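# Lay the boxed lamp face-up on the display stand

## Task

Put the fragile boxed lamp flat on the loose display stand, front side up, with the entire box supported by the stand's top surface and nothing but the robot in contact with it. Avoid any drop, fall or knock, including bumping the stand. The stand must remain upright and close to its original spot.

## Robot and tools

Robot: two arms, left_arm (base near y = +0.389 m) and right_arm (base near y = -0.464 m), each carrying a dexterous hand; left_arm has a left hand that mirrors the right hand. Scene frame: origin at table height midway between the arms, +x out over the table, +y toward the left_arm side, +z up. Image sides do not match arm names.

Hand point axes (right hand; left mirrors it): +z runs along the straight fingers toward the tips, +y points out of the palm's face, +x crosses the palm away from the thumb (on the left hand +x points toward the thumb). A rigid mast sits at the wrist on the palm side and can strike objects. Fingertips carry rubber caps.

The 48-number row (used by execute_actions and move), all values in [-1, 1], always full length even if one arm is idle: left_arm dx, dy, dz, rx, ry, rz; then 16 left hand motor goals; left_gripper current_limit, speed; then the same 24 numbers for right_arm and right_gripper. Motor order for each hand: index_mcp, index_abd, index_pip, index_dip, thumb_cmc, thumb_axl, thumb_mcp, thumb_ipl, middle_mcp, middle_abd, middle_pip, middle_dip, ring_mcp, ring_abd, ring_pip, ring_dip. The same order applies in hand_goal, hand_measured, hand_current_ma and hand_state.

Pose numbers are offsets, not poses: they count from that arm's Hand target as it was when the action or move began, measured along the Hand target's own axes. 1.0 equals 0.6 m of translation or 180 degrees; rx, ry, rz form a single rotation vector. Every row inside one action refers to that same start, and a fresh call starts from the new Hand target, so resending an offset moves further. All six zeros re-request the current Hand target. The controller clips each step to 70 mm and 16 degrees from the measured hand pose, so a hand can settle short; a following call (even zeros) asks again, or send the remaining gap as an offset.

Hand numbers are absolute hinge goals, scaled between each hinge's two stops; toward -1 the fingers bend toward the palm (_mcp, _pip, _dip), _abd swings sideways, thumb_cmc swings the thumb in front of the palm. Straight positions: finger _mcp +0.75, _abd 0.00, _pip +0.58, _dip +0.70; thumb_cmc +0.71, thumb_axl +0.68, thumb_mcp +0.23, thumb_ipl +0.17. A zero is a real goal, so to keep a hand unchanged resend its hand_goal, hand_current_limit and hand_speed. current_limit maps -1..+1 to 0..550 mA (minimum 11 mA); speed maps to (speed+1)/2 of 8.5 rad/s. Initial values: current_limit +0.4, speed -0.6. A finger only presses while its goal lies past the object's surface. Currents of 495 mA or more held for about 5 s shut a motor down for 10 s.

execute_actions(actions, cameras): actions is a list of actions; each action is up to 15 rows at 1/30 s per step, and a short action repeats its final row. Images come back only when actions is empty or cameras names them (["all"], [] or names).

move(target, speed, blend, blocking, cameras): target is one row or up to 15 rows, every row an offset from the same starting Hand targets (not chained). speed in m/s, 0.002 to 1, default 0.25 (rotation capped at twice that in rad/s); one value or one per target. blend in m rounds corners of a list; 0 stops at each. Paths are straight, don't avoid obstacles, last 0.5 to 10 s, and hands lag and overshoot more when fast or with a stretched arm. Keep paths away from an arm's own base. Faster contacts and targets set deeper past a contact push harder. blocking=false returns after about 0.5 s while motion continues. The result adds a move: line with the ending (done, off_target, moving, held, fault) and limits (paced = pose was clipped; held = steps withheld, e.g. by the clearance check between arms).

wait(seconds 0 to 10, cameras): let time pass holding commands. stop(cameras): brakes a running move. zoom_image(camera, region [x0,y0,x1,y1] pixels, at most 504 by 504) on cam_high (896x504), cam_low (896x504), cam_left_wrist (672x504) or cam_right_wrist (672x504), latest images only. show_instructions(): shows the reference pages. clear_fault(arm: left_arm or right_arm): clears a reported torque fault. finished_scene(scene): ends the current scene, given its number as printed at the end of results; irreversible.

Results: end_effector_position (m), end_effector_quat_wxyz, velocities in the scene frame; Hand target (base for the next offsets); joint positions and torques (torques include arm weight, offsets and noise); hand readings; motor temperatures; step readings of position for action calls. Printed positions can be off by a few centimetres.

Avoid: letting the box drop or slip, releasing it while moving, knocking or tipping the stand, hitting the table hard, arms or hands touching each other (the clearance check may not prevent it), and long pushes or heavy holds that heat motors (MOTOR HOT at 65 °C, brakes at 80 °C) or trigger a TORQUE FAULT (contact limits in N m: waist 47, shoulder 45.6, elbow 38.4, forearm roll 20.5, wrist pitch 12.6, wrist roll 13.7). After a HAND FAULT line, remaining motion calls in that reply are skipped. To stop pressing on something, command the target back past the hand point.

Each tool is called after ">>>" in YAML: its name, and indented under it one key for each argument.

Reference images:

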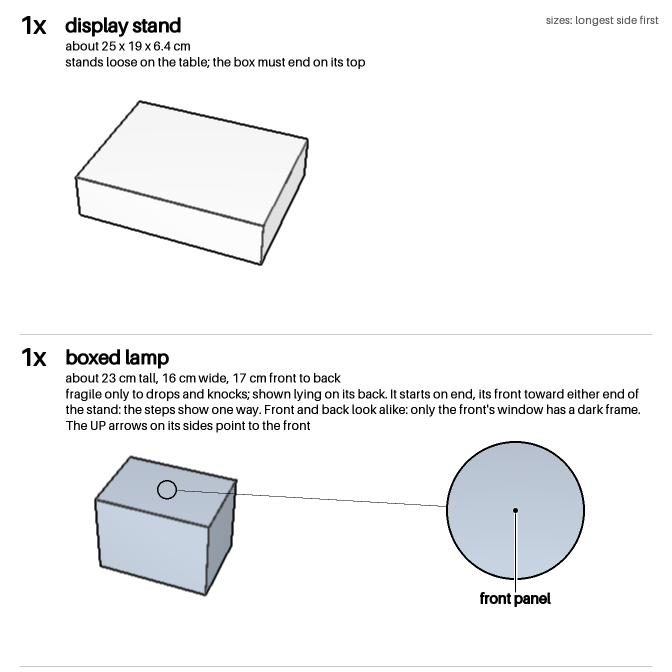

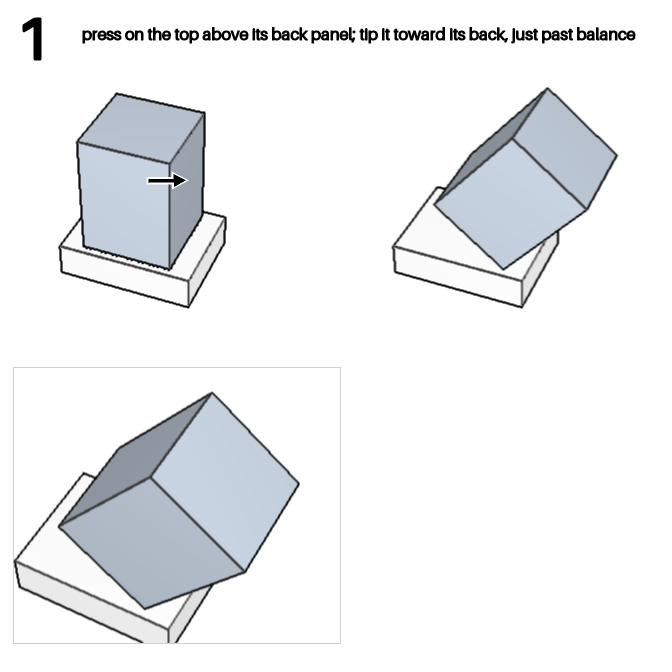

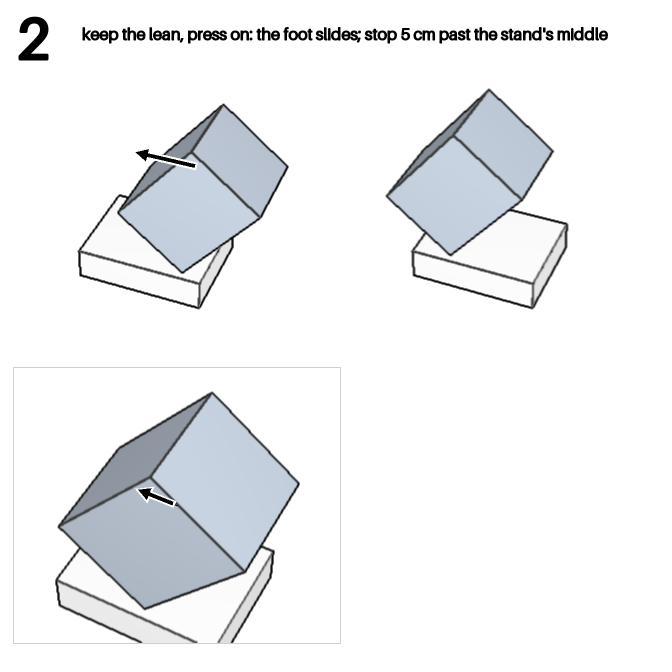

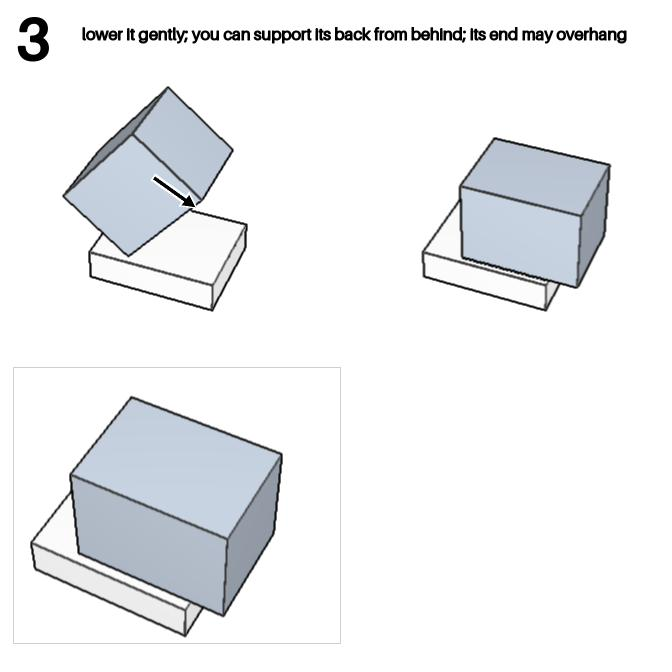

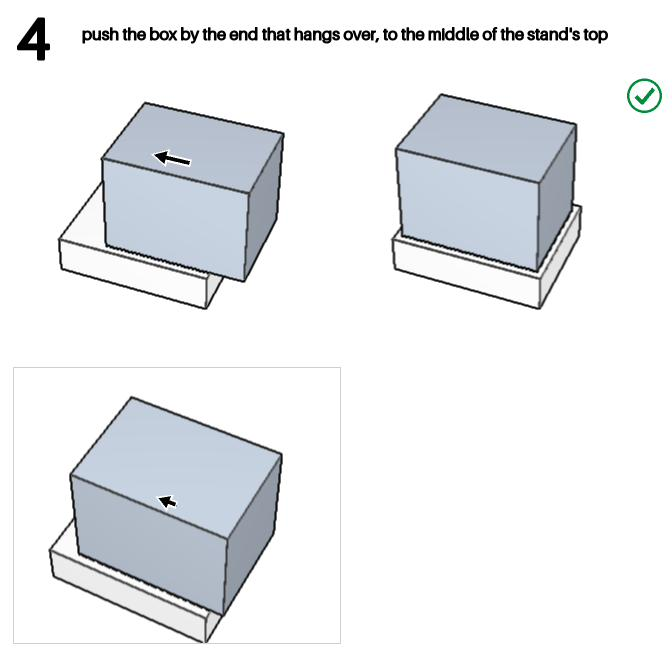

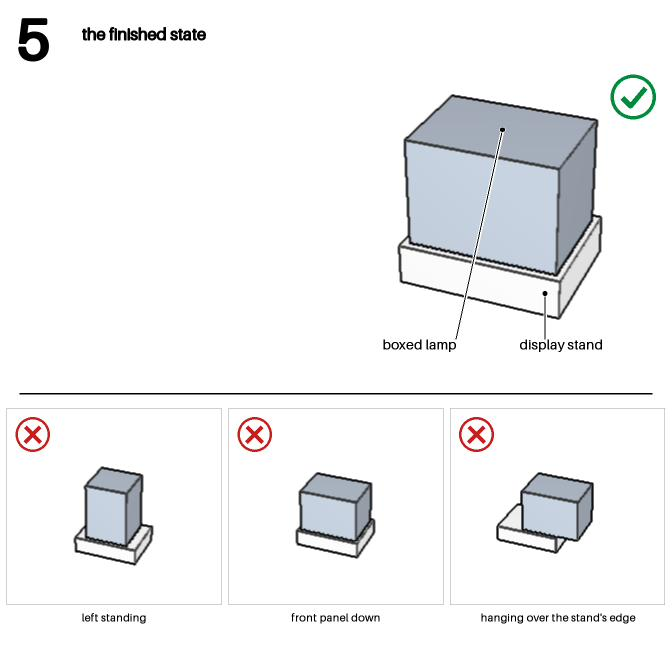

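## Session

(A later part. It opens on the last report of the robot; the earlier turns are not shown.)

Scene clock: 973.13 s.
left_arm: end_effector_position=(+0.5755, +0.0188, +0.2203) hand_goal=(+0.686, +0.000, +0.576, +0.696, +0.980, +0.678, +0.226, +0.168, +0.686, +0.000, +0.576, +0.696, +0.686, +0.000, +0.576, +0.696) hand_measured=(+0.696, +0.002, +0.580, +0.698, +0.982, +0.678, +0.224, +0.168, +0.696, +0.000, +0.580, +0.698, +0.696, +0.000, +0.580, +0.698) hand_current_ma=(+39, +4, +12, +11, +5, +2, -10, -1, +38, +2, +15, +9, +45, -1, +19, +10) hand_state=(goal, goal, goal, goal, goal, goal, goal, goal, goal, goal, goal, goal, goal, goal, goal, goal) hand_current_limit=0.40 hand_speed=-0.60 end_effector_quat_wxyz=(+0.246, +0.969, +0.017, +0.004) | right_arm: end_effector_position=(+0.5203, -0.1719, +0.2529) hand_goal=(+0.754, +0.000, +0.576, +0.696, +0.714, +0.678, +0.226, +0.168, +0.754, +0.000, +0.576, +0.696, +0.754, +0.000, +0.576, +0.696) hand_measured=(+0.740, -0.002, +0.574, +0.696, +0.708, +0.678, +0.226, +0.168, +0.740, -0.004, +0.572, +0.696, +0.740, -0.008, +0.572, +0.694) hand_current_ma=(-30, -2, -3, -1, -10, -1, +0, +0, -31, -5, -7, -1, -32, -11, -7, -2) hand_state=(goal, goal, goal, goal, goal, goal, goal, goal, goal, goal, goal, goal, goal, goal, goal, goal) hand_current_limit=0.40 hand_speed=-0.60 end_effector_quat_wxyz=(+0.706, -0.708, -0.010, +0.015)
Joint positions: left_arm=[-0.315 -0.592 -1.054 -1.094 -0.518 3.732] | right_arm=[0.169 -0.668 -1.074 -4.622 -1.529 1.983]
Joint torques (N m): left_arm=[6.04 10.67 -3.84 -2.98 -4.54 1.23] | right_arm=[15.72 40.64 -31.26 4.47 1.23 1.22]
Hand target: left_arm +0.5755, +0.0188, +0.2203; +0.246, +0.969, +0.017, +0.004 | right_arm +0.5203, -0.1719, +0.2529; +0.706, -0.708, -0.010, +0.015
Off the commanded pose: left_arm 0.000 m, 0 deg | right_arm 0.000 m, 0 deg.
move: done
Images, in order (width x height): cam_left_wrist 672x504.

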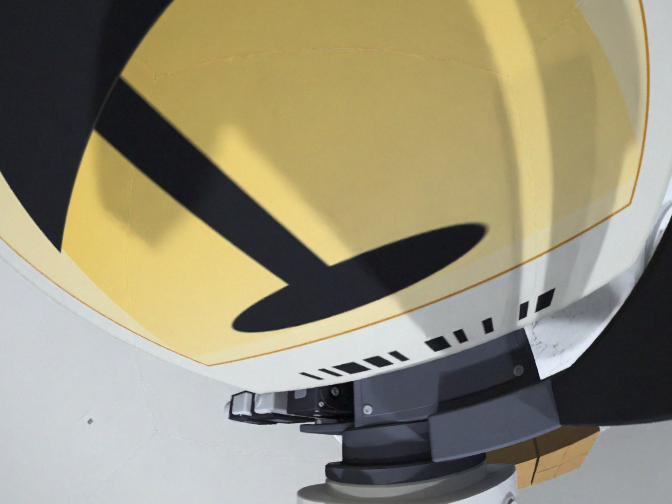

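>>> move:
  target:
    - [0,-0.0182,-0.005,-0.0217,0,0,0.6855,0,0.576,0.696,0.98,0.678,0.226,0.168,0.6855,0,0.576,0.696,0.6855,0,0.576,0.696,0.4,-0.6,0,-0.0065,0.039,0,0,0,0.754,0,0.576,0.696,0.714,0.678,0.226,0.168,0.754,0,0.576,0.696,0.754,0,0.576,0.696,0.4,-0.6]
    - [0,-0.0403,-0.0103,-0.0494,0,0,0.6855,0,0.576,0.696,0.98,0.678,0.226,0.168,0.6855,0,0.576,0.696,0.6855,0,0.576,0.696,0.4,-0.6,0,-0.0094,0.078,0,0,0,0.754,0,0.576,0.696,0.714,0.678,0.226,0.168,0.754,0,0.576,0.696,0.754,0,0.576,0.696,0.4,-0.6]
  speed: 0.02
  blend: [0.002,0]
  cameras: ["all"]

>>> zoom_image:
  camera: "cam_low"
  region: [200, 0, 620, 320]

>>> zoom_image:
  camera: "cam_high"
  region: [340, 140, 580, 360]

Scene clock: 988.53 s.
left_arm: end_effector_position=(+0.5747, +0.0430, +0.2142) hand_goal=(+0.686, +0.000, +0.576, +0.696, +0.980, +0.678, +0.226, +0.168, +0.686, +0.000, +0.576, +0.696, +0.686, +0.000, +0.576, +0.696) hand_measured=(+0.696, +0.002, +0.580, +0.698, +0.982, +0.678, +0.224, +0.168, +0.696, +0.000, +0.580, +0.698, +0.696, +0.000, +0.580, +0.698) hand_current_ma=(+39, +4, +12, +11, +5, +2, -10, -1, +38, +2, +15, +9, +45, -1, +19, +10) hand_state=(goal, goal, goal, goal, goal, goal, goal, goal, goal, goal, goal, goal, goal, goal, goal, goal) hand_current_limit=0.40 hand_speed=-0.60 end_effector_quat_wxyz=(+0.320, +0.947, +0.016, +0.006) | right_arm: end_effector_position=(+0.5187, -0.1251, +0.2584) hand_goal=(+0.754, +0.000, +0.576, +0.696, +0.714, +0.678, +0.226, +0.168, +0.754, +0.000, +0.576, +0.696, +0.754, +0.000, +0.576, +0.696) hand_measured=(+0.766, -0.002, +0.584, +0.698, +0.708, +0.678, +0.226, +0.168, +0.764, -0.006, +0.582, +0.696, +0.764, -0.010, +0.582, +0.696) hand_current_ma=(+24, -3, +12, +1, -10, -1, +0, +0, +22, -7, +11, -1, +21, -14, +11, -1) hand_state=(goal, goal, goal, goal, goal, goal, goal, goal, goal, goal, goal, goal, goal, goal, goal, goal) hand_current_limit=0.40 hand_speed=-0.60 end_effector_quat_wxyz=(+0.706, -0.708, -0.010, +0.015)
Joint positions: left_arm=[-0.235 -0.631 -1.006 -1.372 -0.629 4.079] | right_arm=[0.253 -0.669 -1.094 -4.546 -1.493 1.997]
Joint torques (N m): left_arm=[-2.18 14.17 -5.1 -4.42 -7.69 0.89] | right_arm=[23.73 15.46 -31.2 4.31 2.24 1.06]
Hand target: left_arm +0.5747, +0.0430, +0.2142; +0.320, +0.947, +0.016, +0.006 | right_arm +0.5187, -0.1251, +0.2584; +0.706, -0.708, -0.010, +0.015
Off the commanded pose: left_arm 0.000 m, 0 deg | right_arm 0.000 m, 0 deg.
move: done

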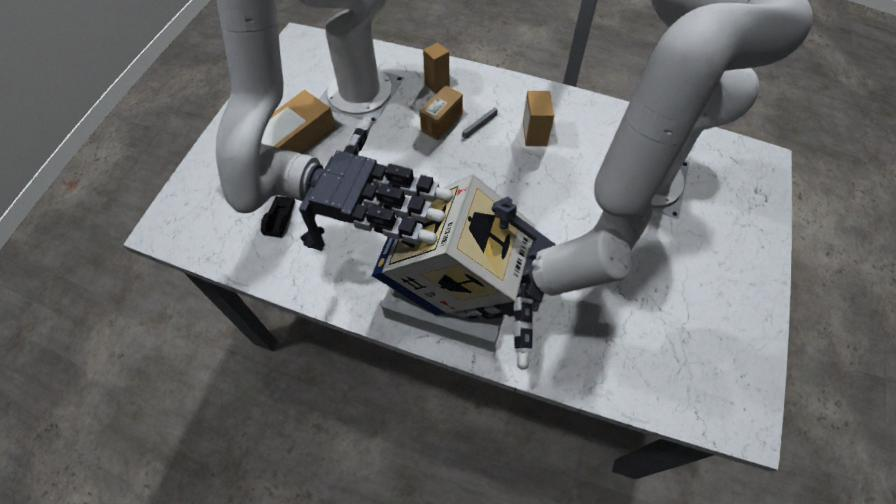

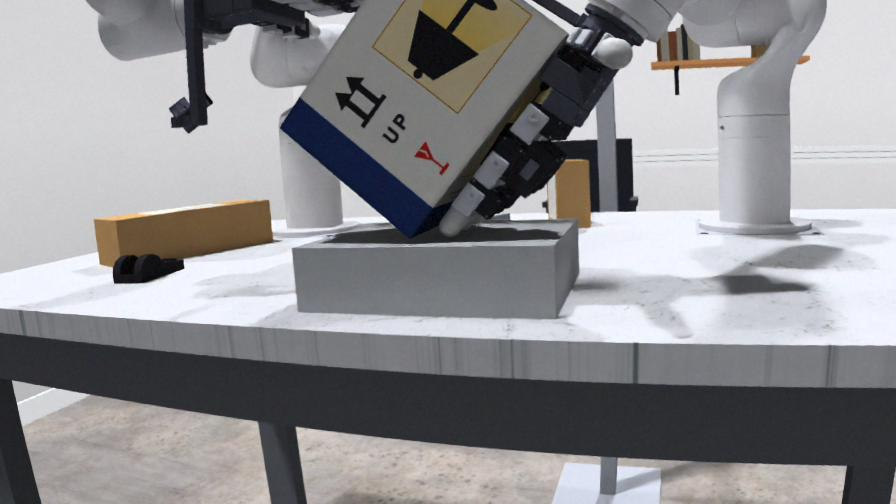

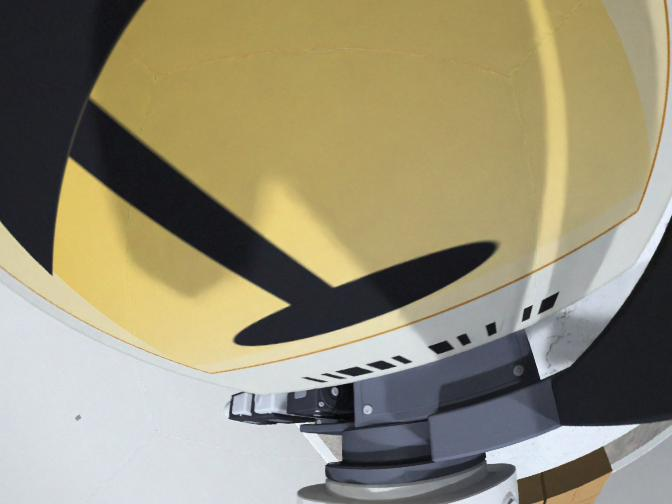

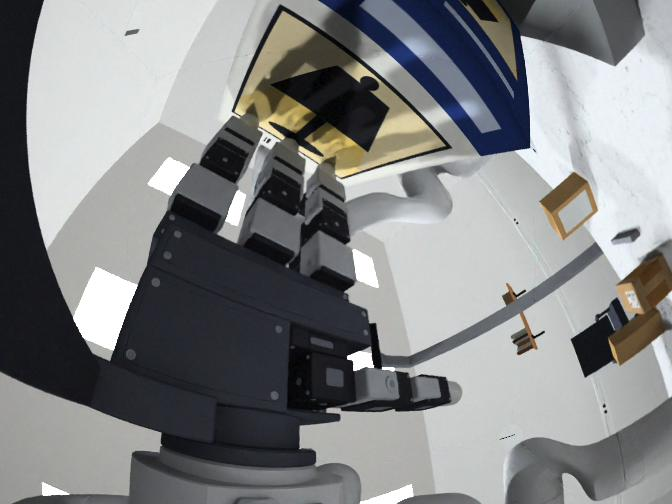

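Scaled by 1.200 from the camera's 896x504 image, which has a finer 1280x720 frame.

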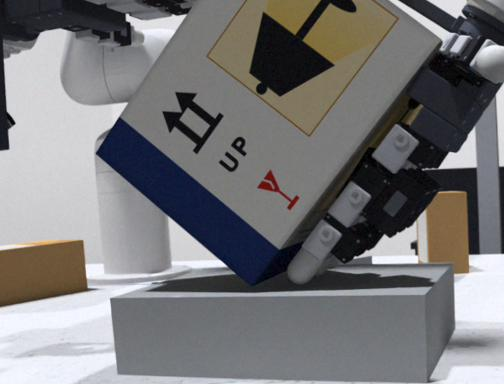

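Scaled by 2.100 from the camera's 896x504 image, which has a finer 1280x720 frame.

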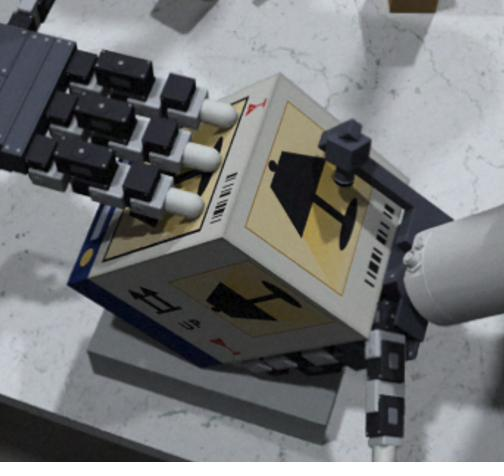

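>>> move:
  target:
    - [0,-0.0022,-0.1027,-0.0072,0,0,0.72,0,0.576,0.696,0.98,0.678,0.226,0.168,0.72,0,0.576,0.696,0.72,0,0.576,0.696,0.4,-0.6,0,-0.005,-0.0067,0,0,0,0.754,0,0.576,0.696,0.714,0.678,0.226,0.168,0.754,0,0.576,0.696,0.754,0,0.576,0.696,0.4,-0.6]
  speed: 0.025
  cameras: ["all"]

>>> zoom_image:
  camera: "cam_low"
  region: [200, 0, 620, 320]

Scene clock: 1027.17 s.
left_arm: end_effector_position=(+0.5733, +0.0813, +0.2623) hand_goal=(+0.720, +0.000, +0.576, +0.696, +0.980, +0.678, +0.226, +0.168, +0.720, +0.000, +0.576, +0.696, +0.720, +0.000, +0.576, +0.696) hand_measured=(+0.748, +0.002, +0.590, +0.702, +0.982, +0.678, +0.224, +0.168, +0.746, +0.000, +0.590, +0.702, +0.746, +0.000, +0.590, +0.700) hand_current_ma=(+129, +4, +57, +19, +9, +2, -10, -1, +119, +2, +61, +21, +117, -1, +61, +19) hand_state=(blocked, goal, goal, goal, goal, goal, goal, goal, blocked, goal, goal, goal, blocked, goal, goal, goal) hand_current_limit=0.40 hand_speed=-0.60 end_effector_quat_wxyz=(+0.331, +0.944, +0.016, +0.006) | right_arm: end_effector_position=(+0.5189, -0.1291, +0.2614) hand_goal=(+0.754, +0.000, +0.576, +0.696, +0.714, +0.678, +0.226, +0.168, +0.754, +0.000, +0.576, +0.696, +0.754, +0.000, +0.576, +0.696) hand_measured=(+0.746, +0.002, +0.576, +0.696, +0.708, +0.678, +0.226, +0.168, +0.744, +0.002, +0.574, +0.696, +0.742, -0.006, +0.574, +0.694) hand_current_ma=(-14, +2, -1, +0, -10, -1, +0, +0, -18, +3, -2, -1, -25, -7, -4, -2) hand_state=(goal, goal, goal, goal, goal, goal, goal, goal, goal, goal, goal, goal, goal, goal, goal, goal) hand_current_limit=0.40 hand_speed=-0.60 end_effector_quat_wxyz=(+0.706, -0.708, -0.010, +0.015)
Joint positions: left_arm=[-0.159 -0.526 -0.971 -1.25 -0.693 4.001] | right_arm=[0.246 -0.662 -1.092 -4.553 -1.495 2.002]
Joint torques (N m): left_arm=[7.65 39.88 -3.25 0.98 -5.19 -1.06] | right_arm=[-7.96 38.25 -6.66 -3.4 -4.16 1.12]
Hand target: left_arm +0.5733, +0.0814, +0.2624; +0.331, +0.944, +0.016, +0.006 | right_arm +0.5189, -0.1291, +0.2614; +0.706, -0.708, -0.010, +0.015
Off the commanded pose: left_arm 0.000 m, 0 deg | right_arm 0.000 m, 0 deg.
move: done

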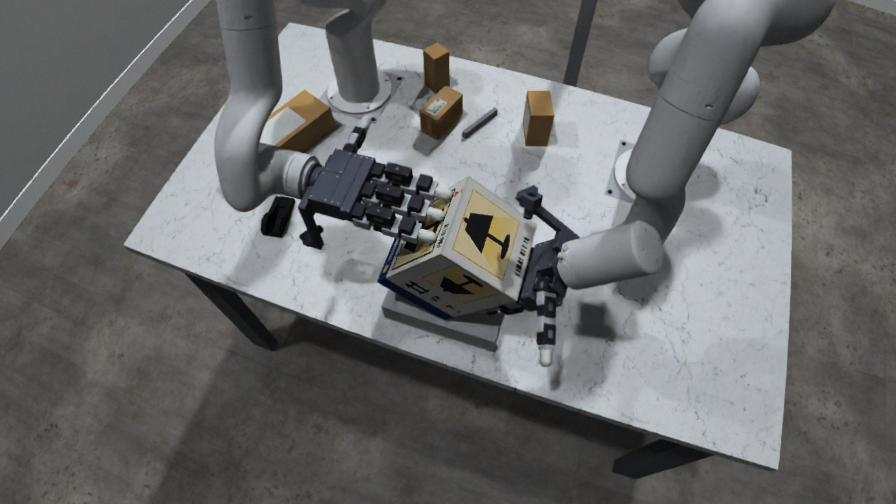

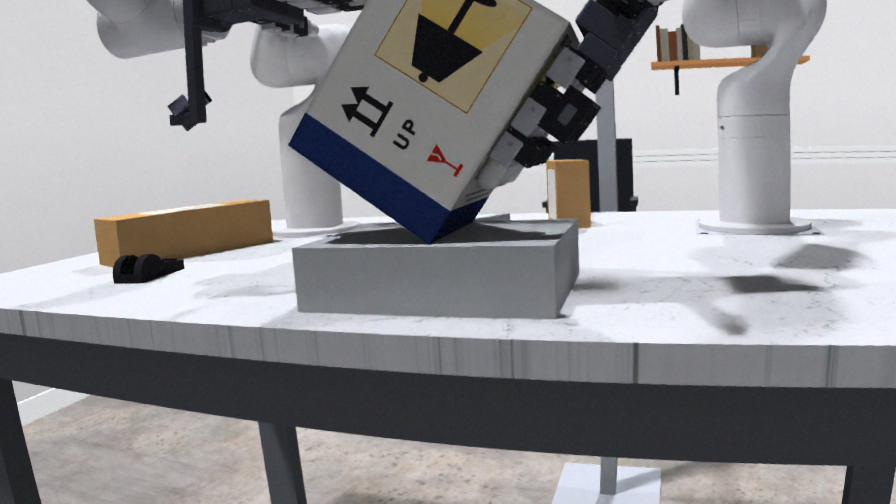

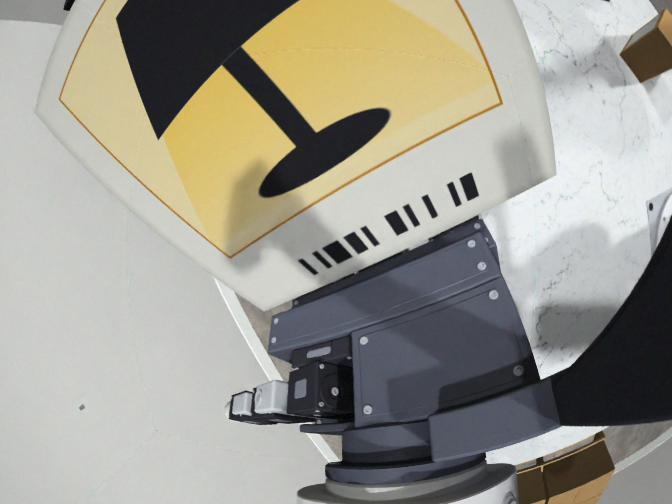

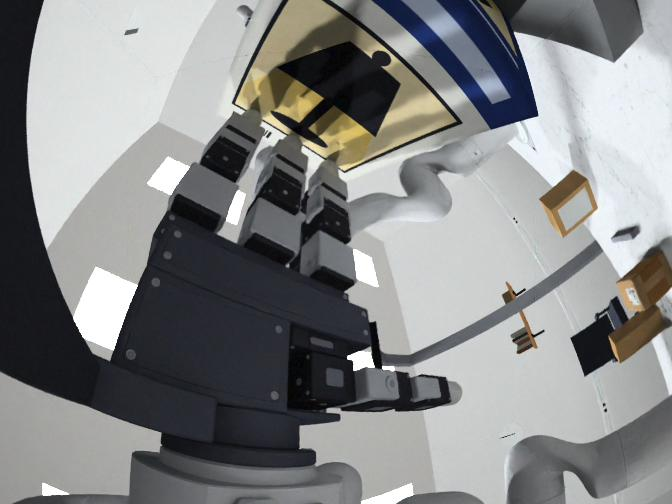

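Scaled by 1.200 from the camera's 896x504 image, which has a finer 1280x720 frame.

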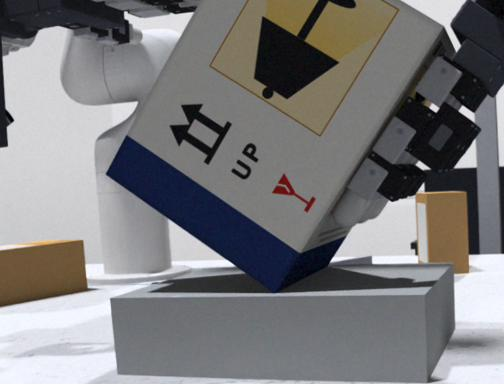

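>>> move:
  target:
    - [0,0.0234,0.0187,0,0,0,0.72,0,0.576,0.696,0.98,0.678,0.226,0.168,0.72,0,0.576,0.696,0.72,0,0.576,0.696,0.4,-0.6,0,0,-0.03,0,0,0,0.754,0,0.576,0.696,0.714,0.678,0.226,0.168,0.754,0,0.576,0.696,0.754,0,0.576,0.696,0.4,-0.6]
  speed: 0.02
  cameras: ["cam_high","cam_low"]

>>> zoom_image:
  camera: "cam_low"
  region: [200, 0, 620, 320]

Scene clock: 1058.87 s.
left_arm: end_effector_position=(+0.5739, +0.0635, +0.2624) hand_goal=(+0.720, +0.000, +0.576, +0.696, +0.980, +0.678, +0.226, +0.168, +0.720, +0.000, +0.576, +0.696, +0.720, +0.000, +0.576, +0.696) hand_measured=(+0.746, +0.000, +0.590, +0.702, +0.982, +0.678, +0.224, +0.168, +0.746, -0.002, +0.590, +0.702, +0.746, -0.004, +0.592, +0.702) hand_current_ma=(+121, +1, +53, +19, +10, +2, -10, -1, +119, -6, +61, +21, +120, -16, +63, +20) hand_state=(blocked, goal, goal, goal, goal, goal, goal, goal, blocked, goal, goal, goal, blocked, goal, goal, goal) hand_current_limit=0.40 hand_speed=-0.60 end_effector_quat_wxyz=(+0.331, +0.944, +0.016, +0.006) | right_arm: end_effector_position=(+0.5195, -0.1470, +0.2614) hand_goal=(+0.754, +0.000, +0.576, +0.696, +0.714, +0.678, +0.226, +0.168, +0.754, +0.000, +0.576, +0.696, +0.754, +0.000, +0.576, +0.696) hand_measured=(+0.746, +0.002, +0.576, +0.696, +0.708, +0.678, +0.226, +0.168, +0.744, +0.002, +0.574, +0.696, +0.744, -0.008, +0.574, +0.694) hand_current_ma=(-14, +2, -1, +0, -10, -1, +0, +0, -18, +3, -2, -1, -21, -11, -2, -2) hand_state=(goal, goal, goal, goal, goal, goal, goal, goal, goal, goal, goal, goal, goal, goal, goal, goal) hand_current_limit=0.40 hand_speed=-0.60 end_effector_quat_wxyz=(+0.706, -0.708, -0.010, +0.015)
Joint positions: left_arm=[-0.192 -0.535 -0.984 -1.268 -0.681 3.986] | right_arm=[0.214 -0.657 -1.083 -4.582 -1.509 2]
Joint torques (N m): left_arm=[-10.77 10.18 -18.56 -2.78 2.13 -1.16] | right_arm=[-13.37 38.41 -6.7 -4.29 -4.25 -1.03]
Hand target: left_arm +0.5739, +0.0634, +0.2624; +0.331, +0.944, +0.016, +0.006 | right_arm +0.5195, -0.1471, +0.2614; +0.706, -0.708, -0.010, +0.015
Off the commanded pose: left_arm 0.000 m, 0 deg | right_arm 0.000 m, 0 deg.
move: done
Images, in order (width x height): cam_high 896x504, cam_low 896x504.

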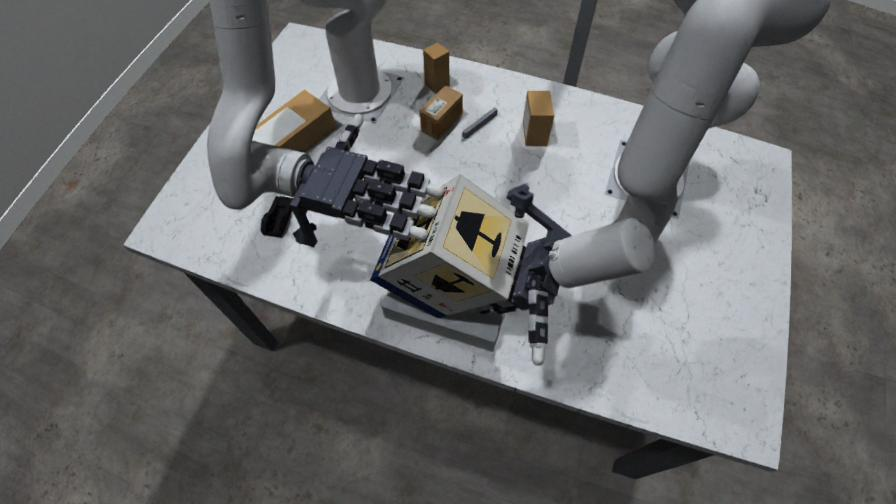

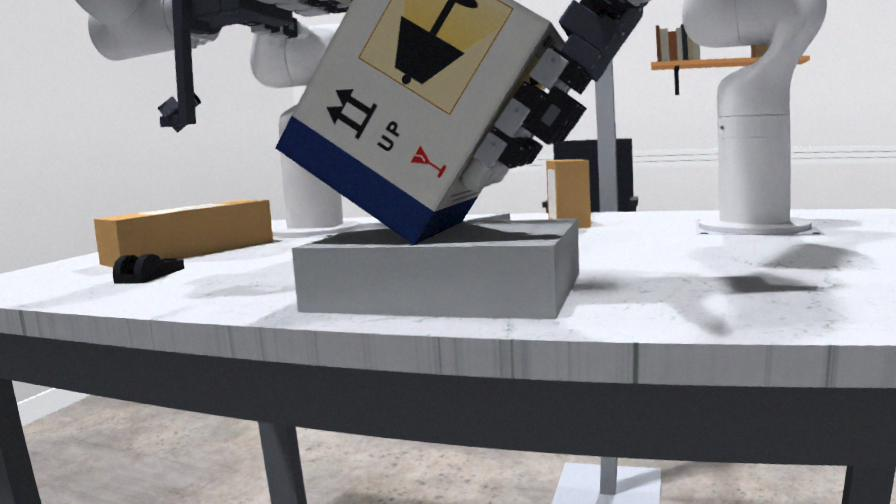

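Scaled by 1.200 from the camera's 896x504 image, which has a finer 1280x720 frame.

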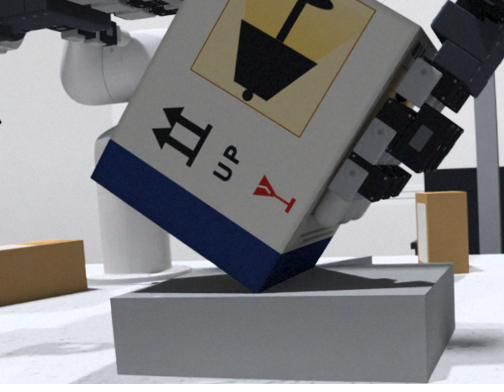

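>>> move:
  target: [0,-0.0133,-0.0009,0,0,0,0.72,0,0.576,0.696,0.98,0.678,0.226,0.168,0.72,0,0.576,0.696,0.72,0,0.576,0.696,0.4,-0.6,0,0,0,0,0,0,0.754,0,0.576,0.696,0.714,0.678,0.226,0.168,0.754,0,0.576,0.696,0.754,0,0.576,0.696,0.4,-0.6]
  speed: 0.01
  cameras: ["cam_high","cam_low"]

>>> zoom_image:
  camera: "cam_low"
  region: [200, 0, 620, 320]

Scene clock: 1076.33 s.
left_arm: end_effector_position=(+0.5737, +0.0699, +0.2579) hand_goal=(+0.720, +0.000, +0.576, +0.696, +0.980, +0.678, +0.226, +0.168, +0.720, +0.000, +0.576, +0.696, +0.720, +0.000, +0.576, +0.696) hand_measured=(+0.736, +0.000, +0.582, +0.700, +0.982, +0.678, +0.224, +0.168, +0.732, +0.000, +0.582, +0.698, +0.734, +0.000, +0.582, +0.700) hand_current_ma=(+67, +1, +24, +13, +10, +2, -10, -1, +53, -1, +21, +11, +58, -3, +24, +12) hand_state=(goal, goal, goal, goal, goal, goal, goal, goal, goal, goal, goal, goal, goal, goal, goal, goal) hand_current_limit=0.40 hand_speed=-0.60 end_effector_quat_wxyz=(+0.331, +0.944, +0.016, +0.006) | right_arm: end_effector_position=(+0.5195, -0.1471, +0.2614) hand_goal=(+0.754, +0.000, +0.576, +0.696, +0.714, +0.678, +0.226, +0.168, +0.754, +0.000, +0.576, +0.696, +0.754, +0.000, +0.576, +0.696) hand_measured=(+0.746, +0.002, +0.576, +0.696, +0.708, +0.678, +0.226, +0.168, +0.744, +0.002, +0.574, +0.696, +0.744, -0.008, +0.574, +0.694) hand_current_ma=(-14, +2, -1, +0, -10, -1, +0, +0, -18, +3, -2, -1, -21, -10, -2, -2) hand_state=(goal, goal, goal, goal, goal, goal, goal, goal, goal, goal, goal, goal, goal, goal, goal, goal) hand_current_limit=0.40 hand_speed=-0.60 end_effector_quat_wxyz=(+0.706, -0.708, -0.010, +0.015)
Joint positions: left_arm=[-0.18 -0.54 -0.979 -1.272 -0.683 4.005] | right_arm=[0.214 -0.657 -1.083 -4.582 -1.509 2]
Joint torques (N m): left_arm=[8.23 9.93 -2.55 -2.84 -4.62 1.28] | right_arm=[-9.98 39.34 -5.79 -3.41 -4 -1.13]
Hand target: left_arm +0.5737, +0.0700, +0.2579; +0.331, +0.944, +0.016, +0.006 | right_arm +0.5195, -0.1471, +0.2614; +0.706, -0.708, -0.010, +0.015
Off the commanded pose: left_arm 0.000 m, 0 deg | right_arm 0.000 m, 0 deg.
move: done
Images, in order (width x height): cam_high 896x504, cam_low 896x504.

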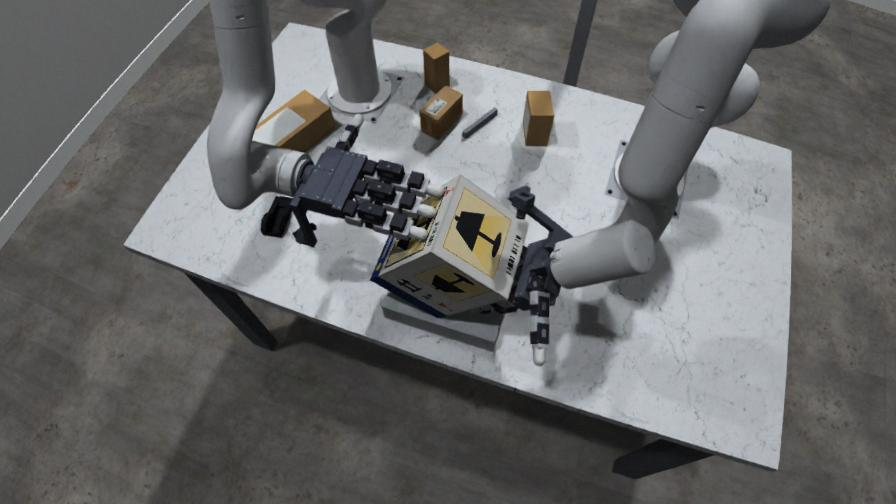

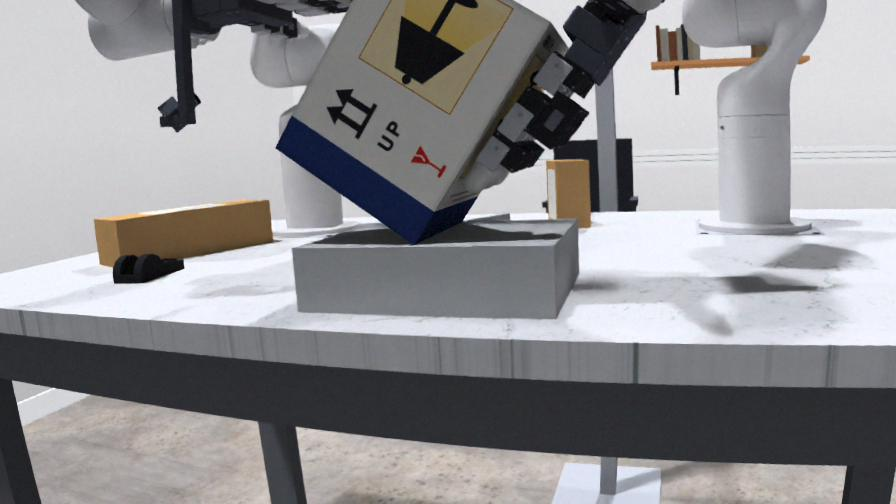

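Scaled by 1.200 from the camera's 896x504 image, which has a finer 1280x720 frame.

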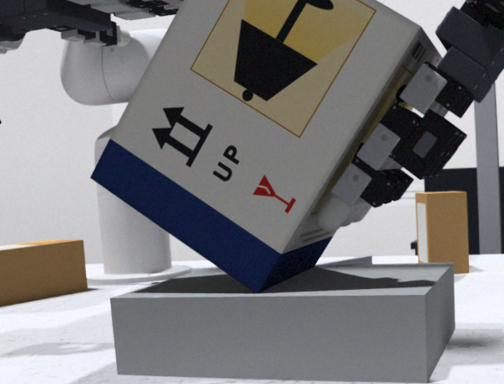

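>>> move:
  target:
    - [0,-0.0416,-0.003,0,0,0,0.754,0,0.576,0.696,0.98,0.678,0.226,0.168,0.754,0,0.576,0.696,0.754,0,0.576,0.696,0.4,-0.6,0,0,0,0,0,0,0.754,0,0.576,0.696,0.714,0.678,0.226,0.168,0.754,0,0.576,0.696,0.754,0,0.576,0.696,0.4,-0.6]
    - [0,-0.0157,-0.1397,-0.0353,0,0,0.754,0,0.576,0.696,0.98,0.678,0.226,0.168,0.754,0,0.576,0.696,0.754,0,0.576,0.696,0.4,-0.6,0,0,0,0,0,0,0.754,0,0.576,0.696,0.714,0.678,0.226,0.168,0.754,0,0.576,0.696,0.754,0,0.576,0.696,0.4,-0.6]
  speed: [0.03,0.08]
  cameras: ["all"]

>>> zoom_image:
  camera: "cam_low"
  region: [200, 0, 620, 320]

Scene clock: 1091.77 s.
left_arm: end_effector_position=(+0.5716, +0.1296, +0.3174) hand_goal=(+0.754, +0.000, +0.576, +0.696, +0.980, +0.678, +0.226, +0.168, +0.754, +0.000, +0.576, +0.696, +0.754, +0.000, +0.576, +0.696) hand_measured=(+0.758, +0.000, +0.582, +0.700, +0.984, +0.678, +0.224, +0.168, +0.758, +0.000, +0.582, +0.698, +0.758, +0.000, +0.582, +0.700) hand_current_ma=(+16, +1, +22, +13, +12, +2, -10, -1, +12, -1, +19, +10, +14, -3, +22, +11) hand_state=(goal, goal, goal, goal, goal, goal, goal, goal, goal, goal, goal, goal, goal, goal, goal, goal) hand_current_limit=0.40 hand_speed=-0.60 end_effector_quat_wxyz=(+0.383, +0.924, +0.016, +0.007) | right_arm: end_effector_position=(+0.5195, -0.1471, +0.2614) hand_goal=(+0.754, +0.000, +0.576, +0.696, +0.714, +0.678, +0.226, +0.168, +0.754, +0.000, +0.576, +0.696, +0.754, +0.000, +0.576, +0.696) hand_measured=(+0.746, +0.002, +0.576, +0.696, +0.708, +0.678, +0.226, +0.168, +0.744, +0.002, +0.574, +0.696, +0.744, -0.008, +0.574, +0.694) hand_current_ma=(-14, +2, -1, +0, -10, -1, +0, +0, -18, +3, -2, -1, -21, -10, -2, -2) hand_state=(goal, goal, goal, goal, goal, goal, goal, goal, goal, goal, goal, goal, goal, goal, goal, goal) hand_current_limit=0.40 hand_speed=-0.60 end_effector_quat_wxyz=(+0.706, -0.708, -0.010, +0.015)
Joint positions: left_arm=[-0.042 -0.447 -0.944 -1.215 -0.846 4.028] | right_arm=[0.214 -0.657 -1.083 -4.582 -1.509 2]
Joint torques (N m): left_arm=[8.93 36.11 -3.03 1.65 -4.73 -1.09] | right_arm=[-10.77 38.27 -6.09 -2.85 -3.51 -1.27]
Hand target: left_arm +0.5716, +0.1297, +0.3174; +0.383, +0.924, +0.016, +0.007 | right_arm +0.5195, -0.1471, +0.2614; +0.706, -0.708, -0.010, +0.015
Off the commanded pose: left_arm 0.000 m, 0 deg | right_arm 0.000 m, 0 deg.
move: done

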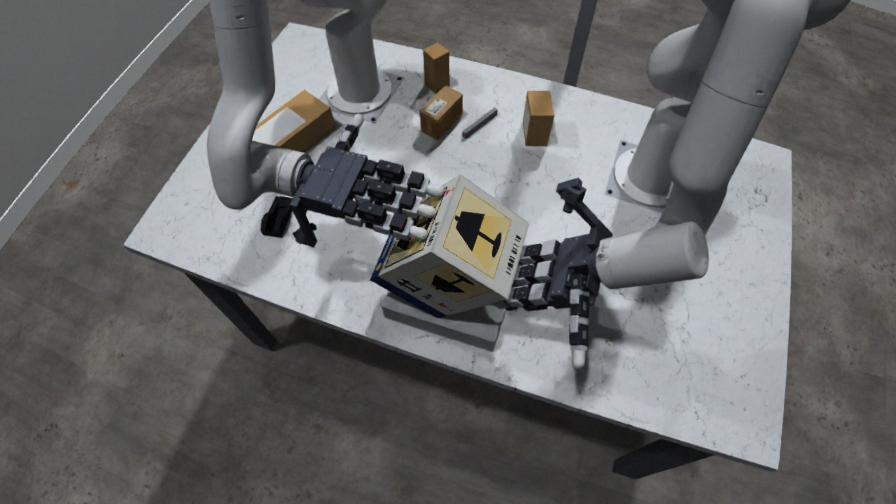

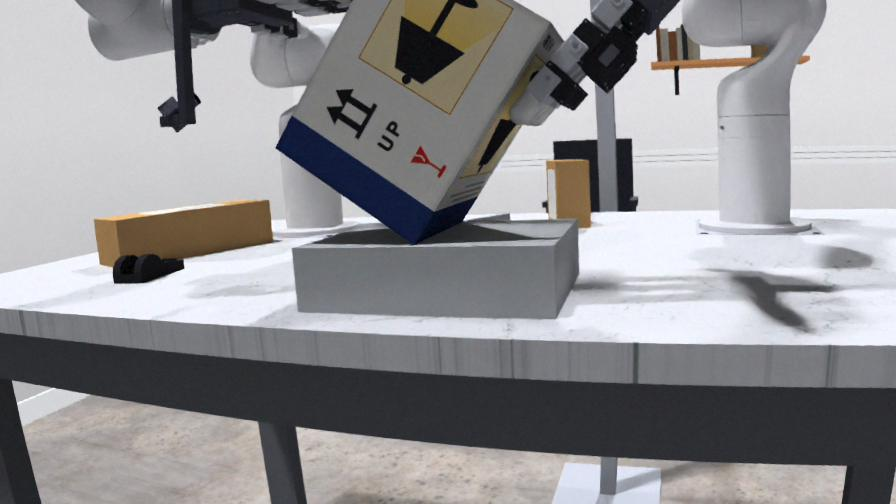

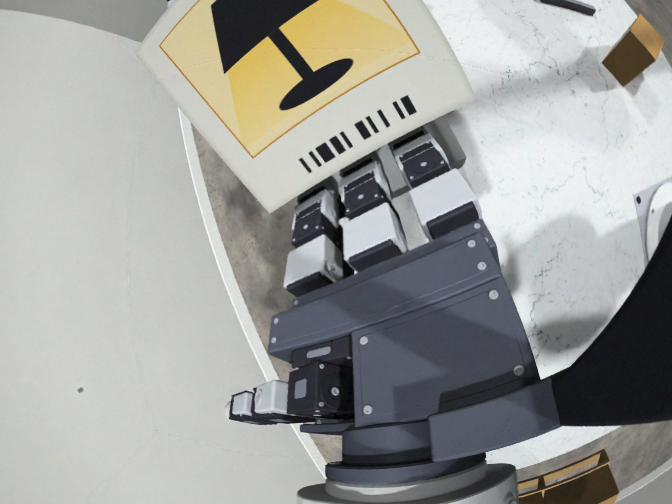

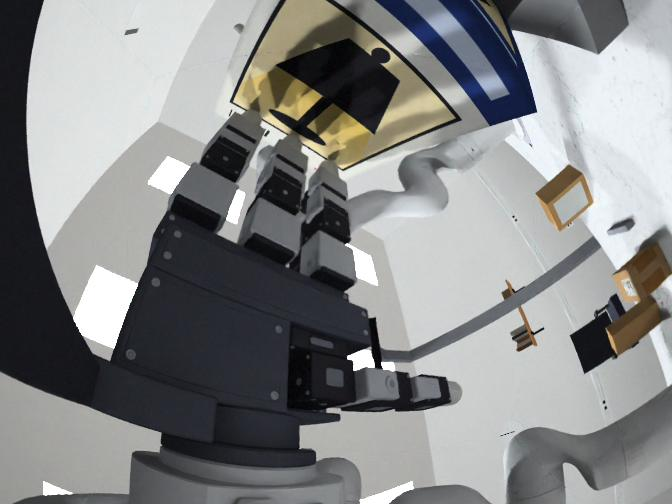

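Scaled by 1.200 from the camera's 896x504 image, which has a finer 1280x720 frame.

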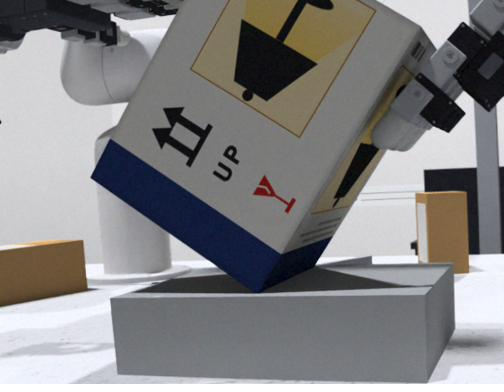

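>>> move:
  target: [0,0.0166,0.0029,0,0,0,0.754,0,0.576,0.696,0.98,0.678,0.226,0.168,0.754,0,0.576,0.696,0.754,0,0.576,0.696,0.4,-0.6,0,0,0,0,0,0,0.754,0,0.576,0.696,0.714,0.678,0.226,0.168,0.754,0,0.576,0.696,0.754,0,0.576,0.696,0.4,-0.6]
  speed: 0.02
  cameras: ["cam_left_wrist"]

Scene clock: 1132.30 s.
left_arm: end_effector_position=(+0.5719, +0.1215, +0.3232) hand_goal=(+0.754, +0.000, +0.576, +0.696, +0.980, +0.678, +0.226, +0.168, +0.754, +0.000, +0.576, +0.696, +0.754, +0.000, +0.576, +0.696) hand_measured=(+0.762, +0.000, +0.582, +0.700, +0.984, +0.678, +0.224, +0.168, +0.762, +0.000, +0.582, +0.698, +0.762, +0.000, +0.582, +0.700) hand_current_ma=(+37, +1, +22, +13, +13, +2, -10, -1, +37, -1, +19, +10, +38, +0, +22, +11) hand_state=(goal, goal, goal, goal, goal, goal, goal, goal, goal, goal, goal, goal, goal, goal, goal, goal) hand_current_limit=0.40 hand_speed=-0.60 end_effector_quat_wxyz=(+0.383, +0.924, +0.016, +0.007) | right_arm: end_effector_position=(+0.5195, -0.1471, +0.2614) hand_goal=(+0.754, +0.000, +0.576, +0.696, +0.714, +0.678, +0.226, +0.168, +0.754, +0.000, +0.576, +0.696, +0.754, +0.000, +0.576, +0.696) hand_measured=(+0.746, +0.002, +0.576, +0.696, +0.708, +0.678, +0.226, +0.168, +0.744, +0.002, +0.574, +0.696, +0.744, -0.006, +0.574, +0.694) hand_current_ma=(-14, +2, -1, +0, -10, -1, +0, +0, -18, +3, -2, -1, -21, -8, -2, -2) hand_state=(goal, goal, goal, goal, goal, goal, goal, goal, goal, goal, goal, goal, goal, goal, goal, goal) hand_current_limit=0.40 hand_speed=-0.60 end_effector_quat_wxyz=(+0.706, -0.708, -0.010, +0.015)
Joint positions: left_arm=[-0.059 -0.439 -0.949 -1.216 -0.843 4.008] | right_arm=[0.214 -0.657 -1.083 -4.582 -1.509 2]
Joint torques (N m): left_arm=[-10.68 36.84 -18.69 -1.7 2.04 -1.14] | right_arm=[-11.03 39.09 -6.73 -2.49 -3.16 -1.18]
Hand target: left_arm +0.5719, +0.1214, +0.3233; +0.383, +0.924, +0.016, +0.007 | right_arm +0.5195, -0.1471, +0.2614; +0.706, -0.708, -0.010, +0.015
Off the commanded pose: left_arm 0.000 m, 0 deg | right_arm 0.000 m, 0 deg.
move: done
Images, in order (width x height): cam_left_wrist 672x504.

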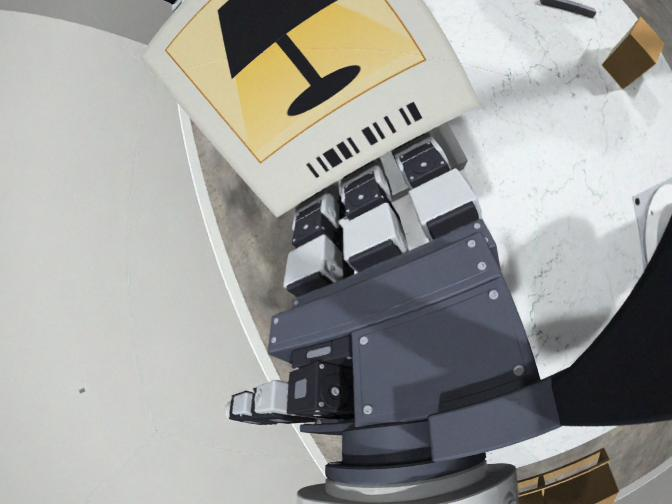

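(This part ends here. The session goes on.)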